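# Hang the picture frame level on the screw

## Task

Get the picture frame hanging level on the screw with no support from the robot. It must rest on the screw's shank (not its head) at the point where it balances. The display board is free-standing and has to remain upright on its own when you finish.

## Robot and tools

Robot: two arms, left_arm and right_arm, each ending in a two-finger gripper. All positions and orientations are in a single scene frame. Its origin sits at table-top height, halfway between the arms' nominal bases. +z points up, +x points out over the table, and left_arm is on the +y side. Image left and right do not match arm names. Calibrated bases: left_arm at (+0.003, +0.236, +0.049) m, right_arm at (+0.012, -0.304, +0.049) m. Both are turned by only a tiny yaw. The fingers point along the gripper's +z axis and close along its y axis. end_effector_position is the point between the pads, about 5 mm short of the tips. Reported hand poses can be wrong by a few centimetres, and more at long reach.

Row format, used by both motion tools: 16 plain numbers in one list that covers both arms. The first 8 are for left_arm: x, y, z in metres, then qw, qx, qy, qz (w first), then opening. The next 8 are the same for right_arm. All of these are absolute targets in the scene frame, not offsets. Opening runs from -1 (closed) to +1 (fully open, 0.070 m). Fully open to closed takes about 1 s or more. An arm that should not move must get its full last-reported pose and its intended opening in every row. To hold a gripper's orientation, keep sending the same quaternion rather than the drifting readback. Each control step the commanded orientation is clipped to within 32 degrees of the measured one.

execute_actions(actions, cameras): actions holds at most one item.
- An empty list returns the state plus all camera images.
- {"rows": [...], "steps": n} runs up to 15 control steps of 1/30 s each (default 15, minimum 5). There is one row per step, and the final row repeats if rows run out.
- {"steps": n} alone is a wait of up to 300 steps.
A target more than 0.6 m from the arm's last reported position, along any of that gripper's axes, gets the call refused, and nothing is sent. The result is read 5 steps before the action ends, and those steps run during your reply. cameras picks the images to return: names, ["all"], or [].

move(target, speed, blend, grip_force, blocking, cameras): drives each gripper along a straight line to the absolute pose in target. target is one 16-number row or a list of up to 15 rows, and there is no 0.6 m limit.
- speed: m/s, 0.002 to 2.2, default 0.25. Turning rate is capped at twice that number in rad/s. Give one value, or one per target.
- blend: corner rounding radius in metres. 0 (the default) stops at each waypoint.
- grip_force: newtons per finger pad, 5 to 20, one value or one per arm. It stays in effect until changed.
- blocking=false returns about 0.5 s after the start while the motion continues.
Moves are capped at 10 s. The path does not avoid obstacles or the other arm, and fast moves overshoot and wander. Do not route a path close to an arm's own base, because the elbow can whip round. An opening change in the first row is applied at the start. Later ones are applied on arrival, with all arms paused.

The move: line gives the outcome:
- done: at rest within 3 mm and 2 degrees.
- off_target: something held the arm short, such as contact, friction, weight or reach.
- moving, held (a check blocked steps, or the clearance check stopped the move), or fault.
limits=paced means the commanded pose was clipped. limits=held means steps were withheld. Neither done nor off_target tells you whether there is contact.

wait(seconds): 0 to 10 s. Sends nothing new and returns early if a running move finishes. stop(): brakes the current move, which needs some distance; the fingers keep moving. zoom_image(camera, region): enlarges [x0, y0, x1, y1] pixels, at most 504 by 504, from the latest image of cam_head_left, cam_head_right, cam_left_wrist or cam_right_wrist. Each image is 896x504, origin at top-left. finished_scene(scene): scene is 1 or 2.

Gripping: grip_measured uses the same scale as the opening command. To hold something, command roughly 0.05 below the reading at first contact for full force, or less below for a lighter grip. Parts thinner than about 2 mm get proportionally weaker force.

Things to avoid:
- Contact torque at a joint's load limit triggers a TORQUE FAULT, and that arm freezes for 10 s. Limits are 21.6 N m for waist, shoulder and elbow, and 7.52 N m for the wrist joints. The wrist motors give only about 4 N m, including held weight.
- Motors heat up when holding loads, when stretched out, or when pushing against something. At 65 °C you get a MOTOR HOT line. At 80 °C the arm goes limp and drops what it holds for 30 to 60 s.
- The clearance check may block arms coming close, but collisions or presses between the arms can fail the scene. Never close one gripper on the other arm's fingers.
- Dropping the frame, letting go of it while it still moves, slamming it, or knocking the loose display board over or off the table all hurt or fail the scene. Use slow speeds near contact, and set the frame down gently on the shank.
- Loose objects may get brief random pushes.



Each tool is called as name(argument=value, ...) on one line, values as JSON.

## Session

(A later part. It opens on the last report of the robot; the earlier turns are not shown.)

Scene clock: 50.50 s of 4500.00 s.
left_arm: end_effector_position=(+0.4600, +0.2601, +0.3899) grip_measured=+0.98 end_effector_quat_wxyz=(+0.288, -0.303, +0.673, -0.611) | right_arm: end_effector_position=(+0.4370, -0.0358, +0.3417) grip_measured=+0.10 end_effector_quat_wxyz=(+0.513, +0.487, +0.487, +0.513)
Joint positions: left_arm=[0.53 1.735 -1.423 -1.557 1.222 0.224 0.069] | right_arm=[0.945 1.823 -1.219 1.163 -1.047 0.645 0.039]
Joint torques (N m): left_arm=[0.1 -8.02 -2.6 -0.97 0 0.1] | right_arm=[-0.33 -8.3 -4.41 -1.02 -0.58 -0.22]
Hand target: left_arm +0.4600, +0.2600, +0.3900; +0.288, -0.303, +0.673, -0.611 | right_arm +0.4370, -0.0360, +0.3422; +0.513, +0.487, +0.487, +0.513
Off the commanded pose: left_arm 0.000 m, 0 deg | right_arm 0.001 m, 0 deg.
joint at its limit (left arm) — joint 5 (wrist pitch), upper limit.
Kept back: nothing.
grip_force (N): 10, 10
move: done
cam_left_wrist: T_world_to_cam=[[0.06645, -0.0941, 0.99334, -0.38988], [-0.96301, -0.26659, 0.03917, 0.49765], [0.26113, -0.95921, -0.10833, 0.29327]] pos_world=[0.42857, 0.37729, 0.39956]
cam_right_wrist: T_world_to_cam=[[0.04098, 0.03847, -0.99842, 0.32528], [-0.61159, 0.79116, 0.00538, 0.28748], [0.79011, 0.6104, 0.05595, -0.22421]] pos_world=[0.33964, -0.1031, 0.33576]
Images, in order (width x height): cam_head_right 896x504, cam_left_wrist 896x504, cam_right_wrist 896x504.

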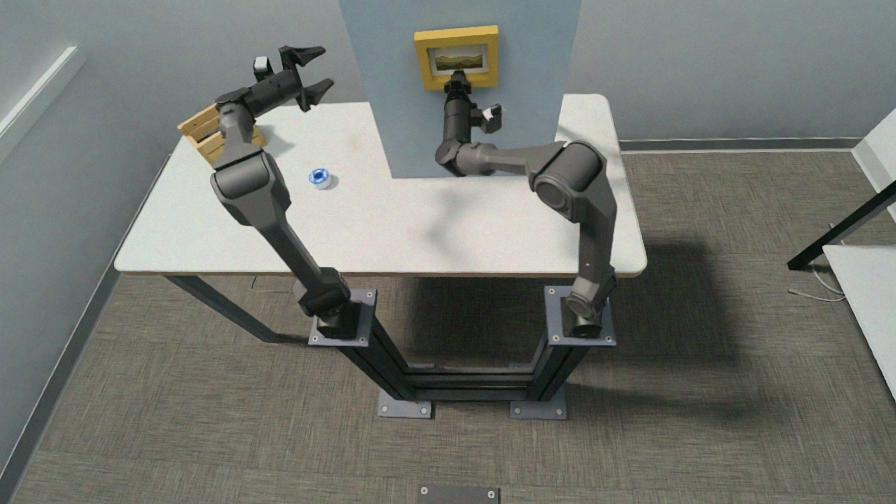

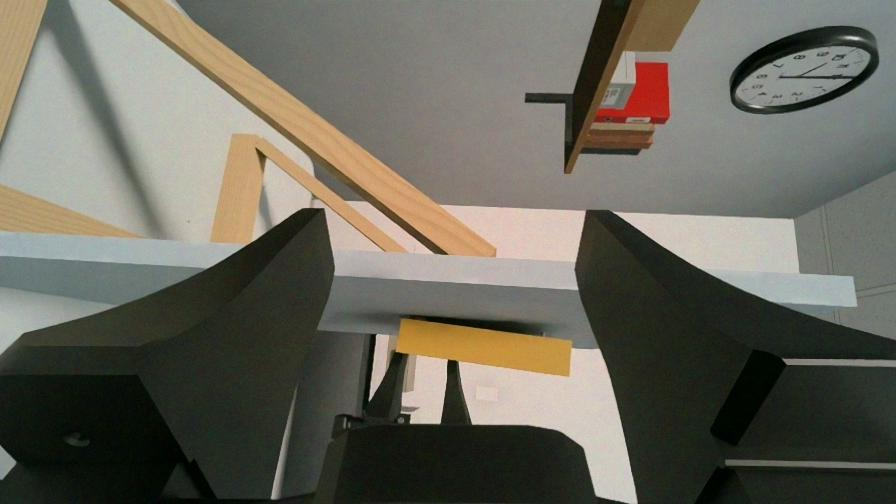

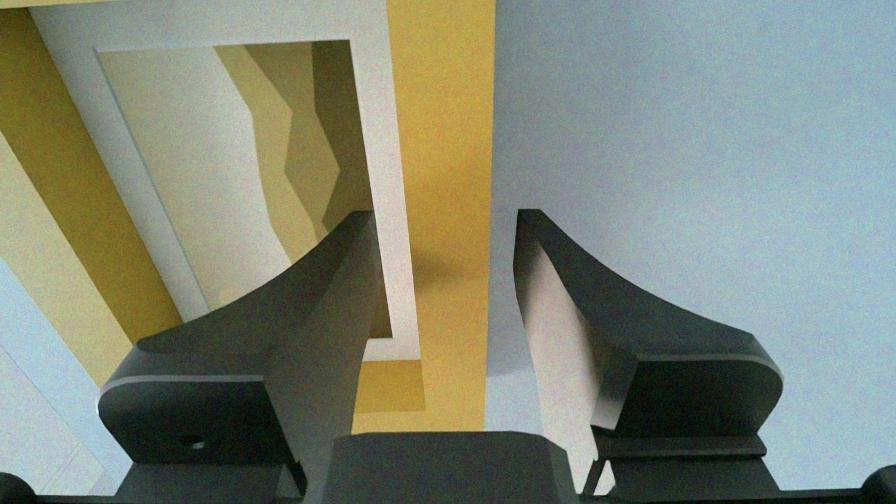

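move(target=[[0.46,0.26,0.39,0.288,-0.303,0.673,-0.611,1,0.37,-0.036,0.338,0.513,0.487,0.487,0.513,0.1]], speed=0.1, cameras=["cam_left_wrist","cam_right_wrist","cam_head_right","cam_head_left"])

zoom_image(camera="cam_left_wrist", region=[370, 290, 590, 400])

zoom_image(camera="cam_head_right", region=[390, 10, 520, 120])

zoom_image(camera="cam_head_left", region=[410, 10, 530, 110])

Scene clock: 51.80 s of 4500.00 s.
left_arm: end_effector_position=(+0.4600, +0.2601, +0.3899) grip_measured=+0.98 end_effector_quat_wxyz=(+0.288, -0.303, +0.673, -0.611) | right_arm: end_effector_position=(+0.3697, -0.0363, +0.3379) grip_measured=+0.10 end_effector_quat_wxyz=(+0.513, +0.487, +0.487, +0.513)
Joint positions: left_arm=[0.53 1.735 -1.423 -1.557 1.222 0.224 0.069] | right_arm=[1.124 1.715 -1.048 1.255 -1.214 0.65 0.039]
Joint torques (N m): left_arm=[-0.1 -7.85 -2.82 -0.98 0.01 0.03] | right_arm=[-0.49 -6.13 -3.99 -1.07 -0.38 -0.07]
Hand target: left_arm +0.4600, +0.2600, +0.3900; +0.288, -0.303, +0.673, -0.611 | right_arm +0.3700, -0.0360, +0.3380; +0.513, +0.487, +0.487, +0.513
Off the commanded pose: left_arm 0.000 m, 0 deg | right_arm 0.000 m, 0 deg.
joint at its limit (left arm) — joint 5 (wrist pitch), upper limit.
Kept back: nothing.
grip_force (N): 10, 10
move: done
cam_left_wrist: T_world_to_cam=[[0.06645, -0.0941, 0.99334, -0.38988], [-0.96301, -0.26659, 0.03917, 0.49765], [0.26113, -0.95921, -0.10833, 0.29327]] pos_world=[0.42857, 0.37729, 0.39956]
cam_right_wrist: T_world_to_cam=[[0.04198, 0.03897, -0.99836, 0.32393], [-0.61067, 0.79187, 0.00524, 0.24633], [0.79077, 0.60945, 0.05704, -0.17112]] pos_world=[0.27215, -0.1034, 0.33187]

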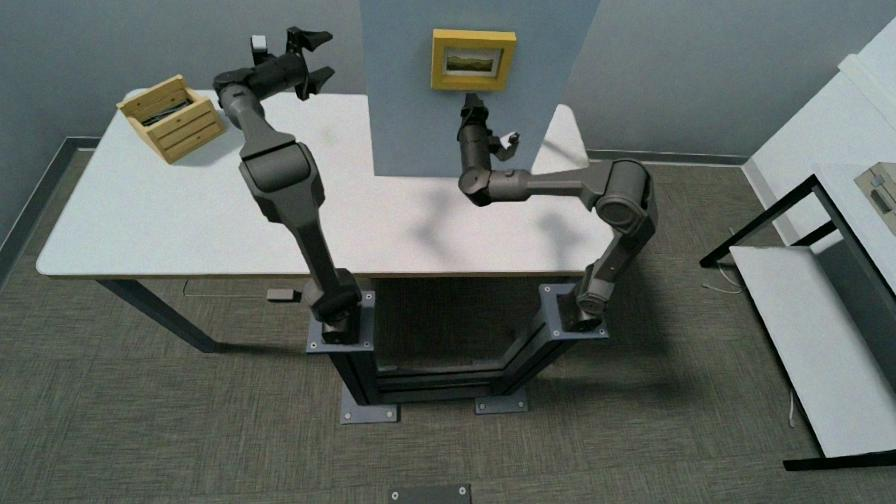

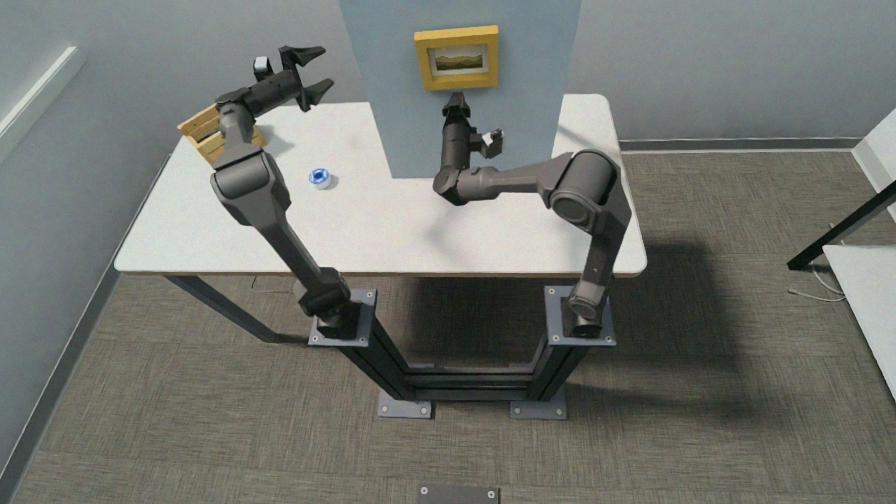

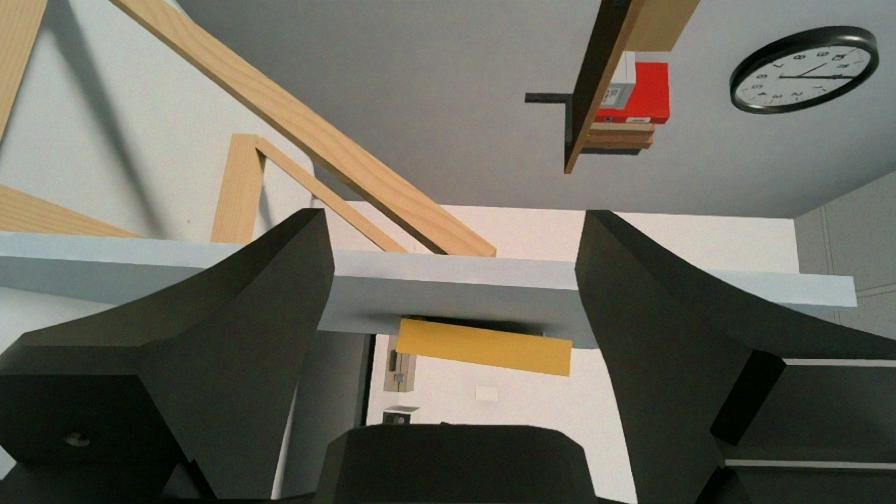

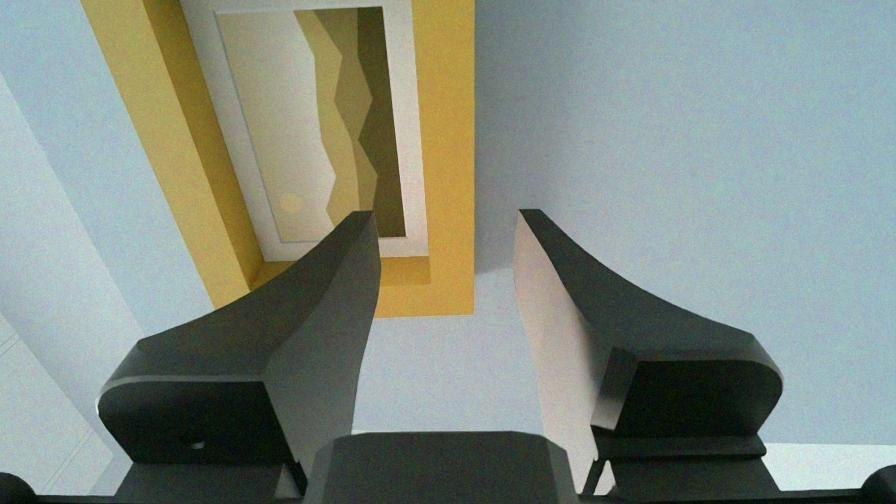

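Scaled by 2.291 from the camera's image (finer frame: 1280x720).

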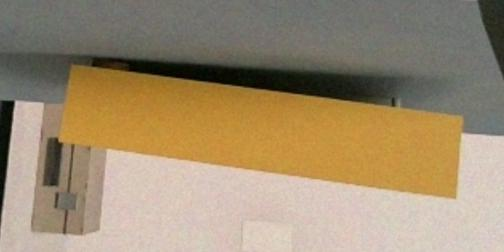

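Scaled by 3.877 from the camera's image (finer frame: 1280x720).

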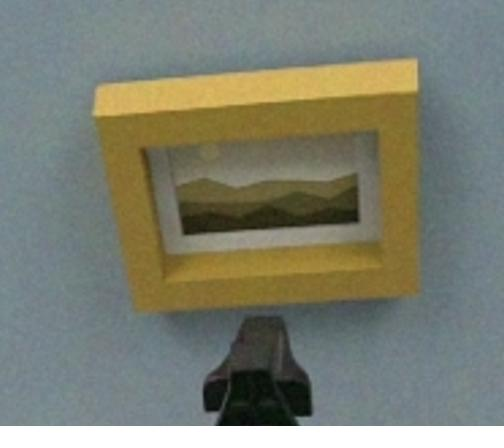

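Scaled by 4.200 from the camera's image (finer frame: 1280x720).

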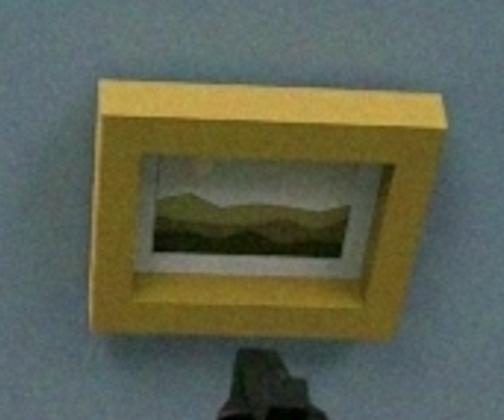

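move(target=[[0.46,0.26,0.39,0.288,-0.303,0.673,-0.611,1,0.37,-0.036,0.3385,0.5174,0.4826,0.4911,0.5084,0.1],[0.46,0.26,0.39,0.288,-0.303,0.673,-0.611,1,0.437,-0.036,0.3412,0.5174,0.4826,0.4911,0.5084,0.1]], speed=0.08, cameras=["cam_right_wrist"])

Scene clock: 56.23 s of 4500.00 s.
left_arm: end_effector_position=(+0.4600, +0.2601, +0.3899) grip_measured=+0.98 end_effector_quat_wxyz=(+0.288, -0.303, +0.673, -0.611) | right_arm: end_effector_position=(+0.4376, -0.0361, +0.3412) grip_measured=+0.10 end_effector_quat_wxyz=(+0.517, +0.483, +0.491, +0.509)
Joint positions: left_arm=[0.53 1.735 -1.423 -1.557 1.222 0.224 0.069] | right_arm=[0.944 1.825 -1.218 1.161 -1.048 0.632 0.039]
Joint torques (N m): left_arm=[-0.61 -7.7 -3.03 -0.97 0.02 0.02] | right_arm=[0.7 -7.76 -3.36 -0.81 -0.63 -0.21]
Hand target: left_arm +0.4600, +0.2600, +0.3900; +0.288, -0.303, +0.673, -0.611 | right_arm +0.4370, -0.0360, +0.3412; +0.517, +0.483, +0.491, +0.508
Off the commanded pose: left_arm 0.000 m, 0 deg | right_arm 0.001 m, 0 deg.
joint at its limit (left arm) — joint 5 (wrist pitch), upper limit.
Kept back: nothing.
grip_force (N): 10, 10
move: done
cam_right_wrist: T_world_to_cam=[[0.04213, 0.02231, -0.99886, 0.32382], [-0.61034, 0.7921, -0.00805, 0.29208], [0.79102, 0.60998, 0.04699, -0.22177]] pos_world=[0.34005, -0.1033, 0.33622]

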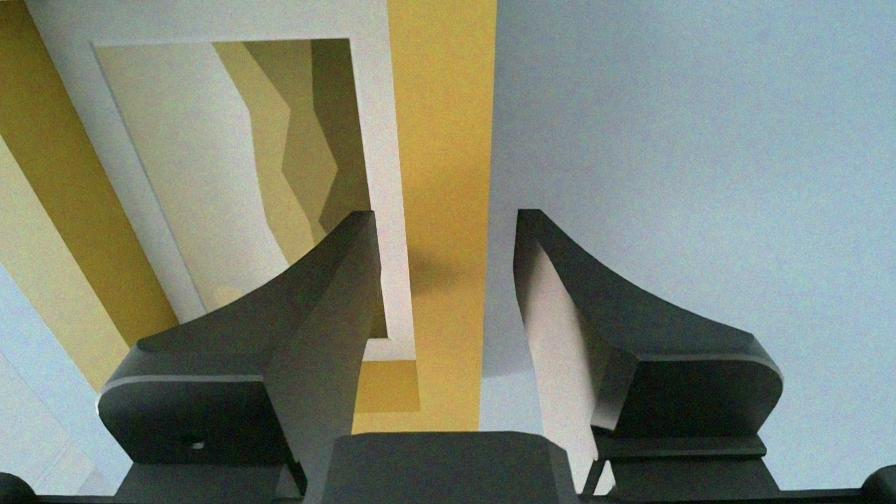

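move(target=[[0.46,0.26,0.39,0.288,-0.303,0.673,-0.611,1,0.437,-0.036,0.3412,0.5174,0.4826,0.4911,0.5084,-0.55],[0.46,0.26,0.39,0.288,-0.303,0.673,-0.611,1,0.437,-0.0322,0.3415,0.5064,0.4936,0.4809,0.5199,-0.55]], speed=0.05)

move(target=[[0.46,0.26,0.39,0.288,-0.303,0.673,-0.611,1,0.437,-0.036,0.3412,0.5174,0.4826,0.4911,0.5084,-0.55],[0.46,0.26,0.39,0.288,-0.303,0.673,-0.611,1,0.437,-0.0322,0.3415,0.5064,0.4936,0.4809,0.5199,-0.55]], speed=0.05, grip_force=5, cameras=["cam_head_right","cam_left_wrist"])

zoom_image(camera="cam_head_right", region=[390, 10, 520, 120])

zoom_image(camera="cam_left_wrist", region=[370, 290, 590, 400])

Scene clock: 57.90 s of 4500.00 s.
left_arm: end_effector_position=(+0.4600, +0.2601, +0.3899) grip_measured=+0.98 end_effector_quat_wxyz=(+0.288, -0.303, +0.673, -0.611) | right_arm: end_effector_position=(+0.4370, -0.0320, +0.3413) grip_measured=-0.44 end_effector_quat_wxyz=(+0.506, +0.493, +0.481, +0.519)
Joint positions: left_arm=[0.53 1.735 -1.423 -1.557 1.222 0.224 0.069] | right_arm=[0.952 1.833 -1.231 1.168 -1.051 0.666 0.019]
Joint torques (N m): left_arm=[-0.7 -7.77 -3.14 -0.97 -0.04 0.03] | right_arm=[-0.83 -6.88 -4.39 -0.47 -0.84 0.21]
Hand target: left_arm +0.4600, +0.2600, +0.3900; +0.288, -0.303, +0.673, -0.611 | right_arm +0.4370, -0.0322, +0.3415; +0.506, +0.493, +0.480, +0.519
Off the commanded pose: left_arm 0.000 m, 0 deg | right_arm 0.000 m, 0 deg.
joint at its limit (left arm) — joint 5 (wrist pitch), upper limit.
Kept back: nothing.
grip_force (N): 10, 10
move: done

Scene clock: 59.07 s of 4500.00 s.
left_arm: end_effector_position=(+0.4600, +0.2601, +0.3899) grip_measured=+0.98 end_effector_quat_wxyz=(+0.288, -0.303, +0.673, -0.611) | right_arm: end_effector_position=(+0.4369, -0.0320, +0.3412) grip_measured=-0.44 end_effector_quat_wxyz=(+0.506, +0.493, +0.481, +0.520)
Joint positions: left_arm=[0.53 1.735 -1.423 -1.557 1.222 0.224 0.069] | right_arm=[0.952 1.833 -1.231 1.169 -1.051 0.666 0.02]
Joint torques (N m): left_arm=[-0.81 -7.68 -3.14 -0.96 0.02 0.02] | right_arm=[-0.44 -6.85 -4.37 -0.58 -0.82 0.13]
Hand target: left_arm +0.4600, +0.2600, +0.3900; +0.288, -0.303, +0.673, -0.611 | right_arm +0.4370, -0.0322, +0.3415; +0.506, +0.493, +0.481, +0.519
Off the commanded pose: left_arm 0.000 m, 0 deg | right_arm 0.000 m, 0 deg.
joint at its limit (left arm) — joint 5 (wrist pitch), upper limit.
Kept back: nothing.
grip_force (N): 5, 5
move: done
cam_left_wrist: T_world_to_cam=[[0.06645, -0.0941, 0.99334, -0.38988], [-0.96301, -0.26659, 0.03917, 0.49765], [0.26113, -0.95921, -0.10833, 0.29327]] pos_world=[0.42857, 0.37729, 0.39956]

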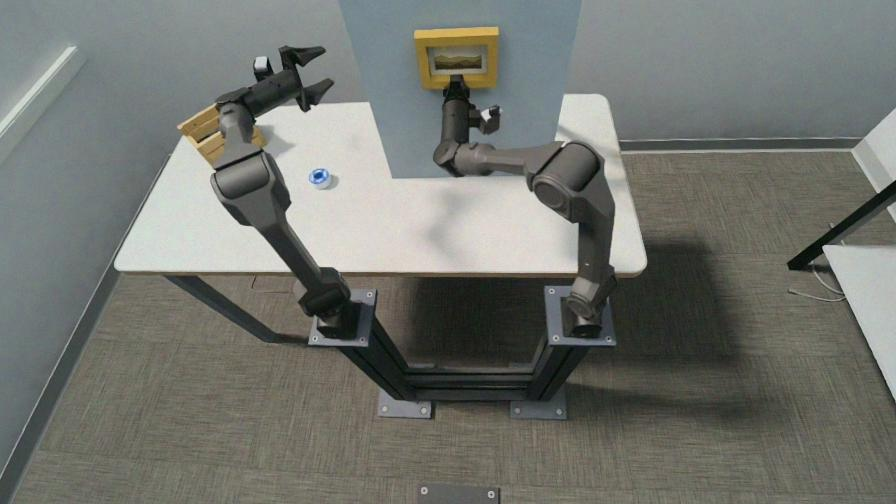

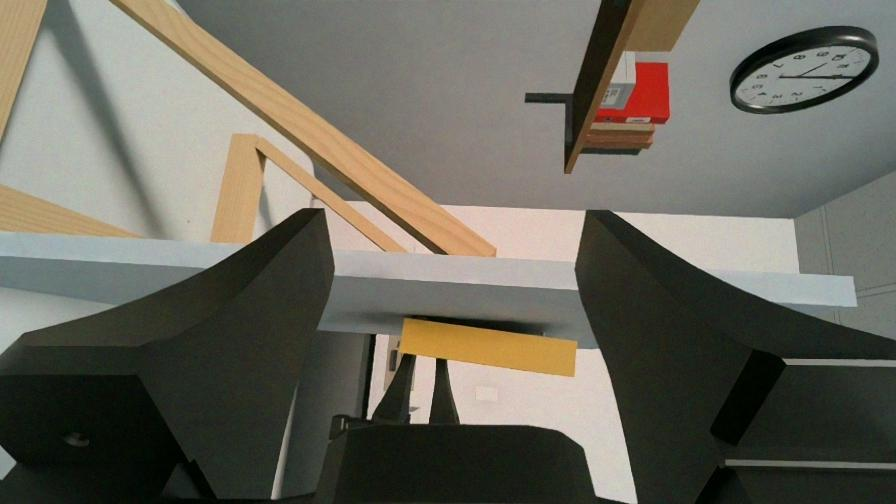

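Scaled by 3.877 from the camera's image (finer frame: 1280x720).

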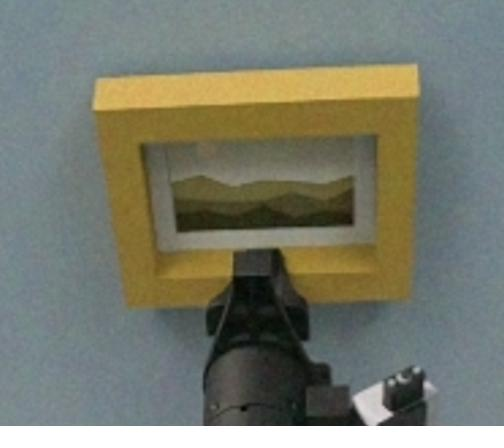

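Scaled by 2.291 from the camera's image (finer frame: 1280x720).

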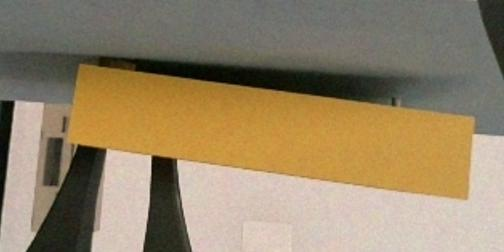

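move(target=[[0.46,0.26,0.39,0.288,-0.303,0.673,-0.611,1,0.437,-0.0322,0.3407,0.5064,0.4936,0.4809,0.5199,-0.41]], speed=0.03)

move(target=[[0.46,0.26,0.39,0.288,-0.303,0.673,-0.611,1,0.437,-0.0322,0.3407,0.5064,0.4936,0.4809,0.5199,-0.3]], speed=0.03)

move(target=[[0.46,0.26,0.39,0.288,-0.303,0.673,-0.611,1,0.437,-0.0322,0.3407,0.5064,0.4936,0.4809,0.5199,0.1],[0.46,0.26,0.39,0.288,-0.303,0.673,-0.611,1,0.37,-0.0322,0.337,0.5064,0.4936,0.4809,0.5199,0.1]], speed=0.08, cameras=["all"])

zoom_image(camera="cam_head_right", region=[390, 10, 520, 120])

zoom_image(camera="cam_head_left", region=[410, 10, 530, 110])

zoom_image(camera="cam_left_wrist", region=[370, 290, 590, 400])

Scene clock: 60.03 s of 4500.00 s.
left_arm: end_effector_position=(+0.4600, +0.2601, +0.3899) grip_measured=+0.98 end_effector_quat_wxyz=(+0.288, -0.303, +0.673, -0.611) | right_arm: end_effector_position=(+0.4370, -0.0324, +0.3414) grip_measured=-0.41 end_effector_quat_wxyz=(+0.506, +0.493, +0.480, +0.520)
Joint positions: left_arm=[0.53 1.735 -1.423 -1.557 1.222 0.224 0.069] | right_arm=[0.952 1.834 -1.231 1.168 -1.055 0.668 0.021]
Joint torques (N m): left_arm=[-0.7 -7.57 -3.45 -0.97 -0.02 0.01] | right_arm=[-0.14 -6.45 -3.18 -0.97 -0.31 0.18]
Hand target: left_arm +0.4600, +0.2600, +0.3900; +0.288, -0.303, +0.673, -0.611 | right_arm +0.4370, -0.0322, +0.3407; +0.506, +0.493, +0.481, +0.519
Off the commanded pose: left_arm 0.000 m, 0 deg | right_arm 0.001 m, 0 deg.
joint at its limit (left arm) — joint 5 (wrist pitch), upper limit.
Kept back: nothing.
grip_force (N): 5, 5
move: done

Scene clock: 60.53 s of 4500.00 s.
left_arm: end_effector_position=(+0.4600, +0.2601, +0.3899) grip_measured=+0.98 end_effector_quat_wxyz=(+0.288, -0.303, +0.673, -0.611) | right_arm: end_effector_position=(+0.4369, -0.0323, +0.3409) grip_measured=-0.30 end_effector_quat_wxyz=(+0.506, +0.493, +0.480, +0.519)
Joint positions: left_arm=[0.53 1.735 -1.423 -1.557 1.222 0.224 0.069] | right_arm=[0.952 1.834 -1.23 1.168 -1.054 0.668 0.025]
Joint torques (N m): left_arm=[-0.82 -7.71 -3.41 -0.99 0.02 -0.01] | right_arm=[0.1 -6.56 -3.29 -1.02 -0.42 0.18]
Hand target: left_arm +0.4600, +0.2600, +0.3900; +0.288, -0.303, +0.673, -0.611 | right_arm +0.4370, -0.0322, +0.3407; +0.506, +0.493, +0.481, +0.519
Off the commanded pose: left_arm 0.000 m, 0 deg | right_arm 0.000 m, 0 deg.
joint at its limit (left arm) — joint 5 (wrist pitch), upper limit.
Kept back: nothing.
grip_force (N): 5, 5
move: done

Scene clock: 62.13 s of 4500.00 s.
left_arm: end_effector_position=(+0.4600, +0.2601, +0.3899) grip_measured=+0.98 end_effector_quat_wxyz=(+0.288, -0.303, +0.673, -0.611) | right_arm: end_effector_position=(+0.3697, -0.0325, +0.3369) grip_measured=+0.10 end_effector_quat_wxyz=(+0.506, +0.493, +0.480, +0.519)
Joint positions: left_arm=[0.53 1.735 -1.423 -1.557 1.222 0.224 0.069] | right_arm=[1.13 1.728 -1.061 1.259 -1.218 0.674 0.039]
Joint torques (N m): left_arm=[-0.65 -7.58 -3.33 -0.99 0 -0.03] | right_arm=[-0.5 -6.38 -3.88 -1.08 -0.39 -0.11]
Hand target: left_arm +0.4600, +0.2600, +0.3900; +0.288, -0.303, +0.673, -0.611 | right_arm +0.3700, -0.0322, +0.3370; +0.506, +0.493, +0.481, +0.519
Off the commanded pose: left_arm 0.000 m, 0 deg | right_arm 0.000 m, 0 deg.
joint at its limit (left arm) — joint 5 (wrist pitch), upper limit.
Kept back: nothing.
grip_force (N): 5, 5
move: done
cam_left_wrist: T_world_to_cam=[[0.06645, -0.0941, 0.99334, -0.38988], [-0.96301, -0.26659, 0.03917, 0.49765], [0.26113, -0.95921, -0.10833, 0.29327]] pos_world=[0.42857, 0.37729, 0.39956]
cam_right_wrist: T_world_to_cam=[[0.04171, 0.06492, -0.99702, 0.32326], [-0.61181, 0.79058, 0.02589, 0.23684], [0.7899, 0.60891, 0.07269, -0.1784]] pos_world=[0.27234, -0.0996, 0.32913]

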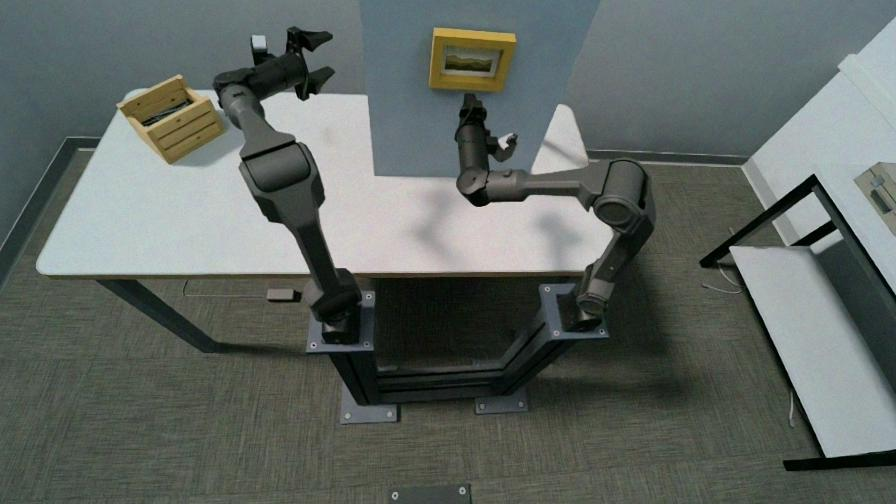

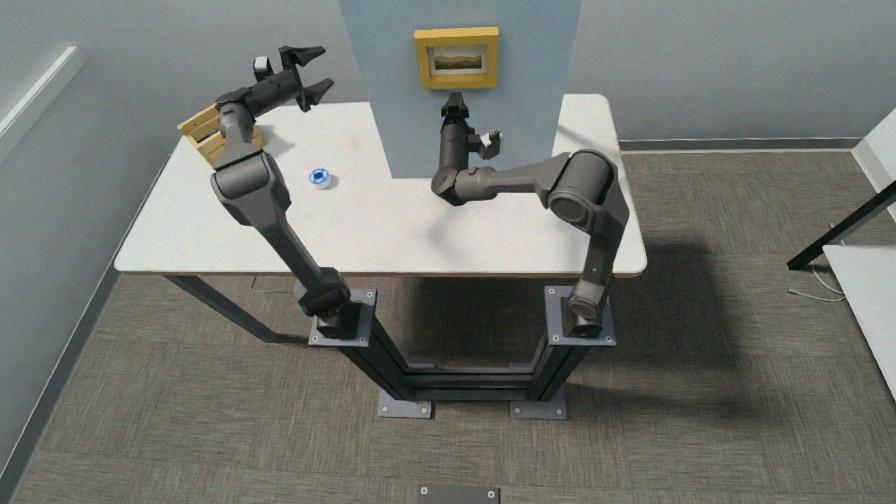

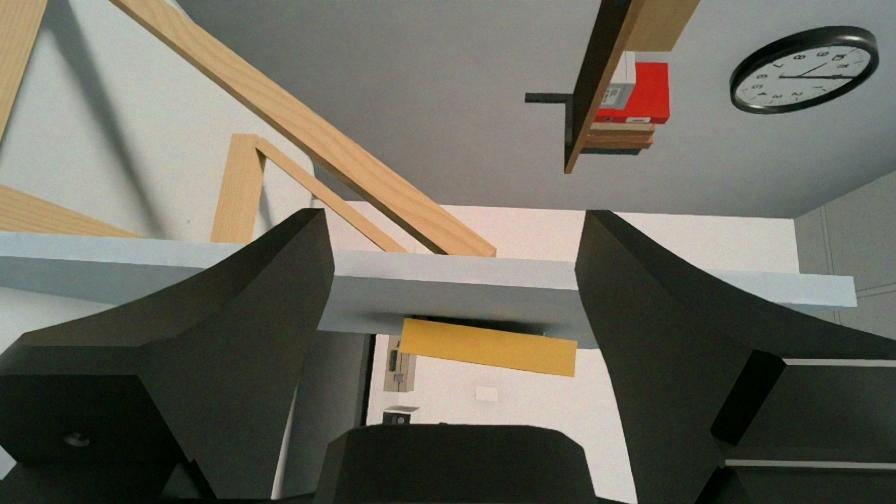

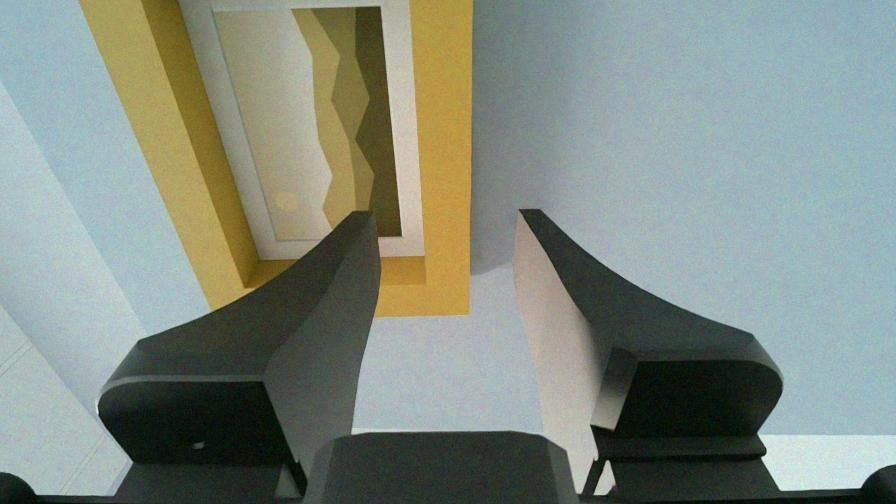

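Scaled by 3.877 from the camera's image (finer frame: 1280x720).

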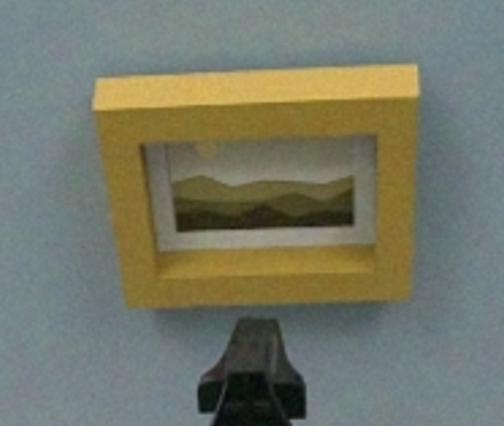

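Scaled by 4.200 from the camera's image (finer frame: 1280x720).

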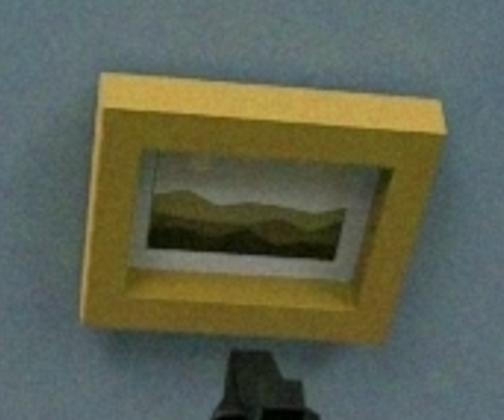

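Scaled by 2.291 from the camera's image (finer frame: 1280x720).

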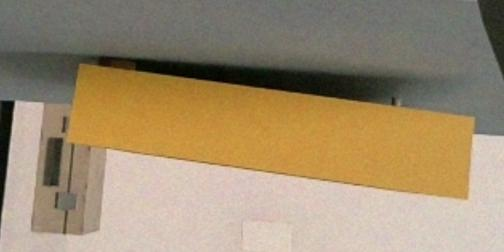

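finished_scene(scene=1)

The scene is finished: the task was done.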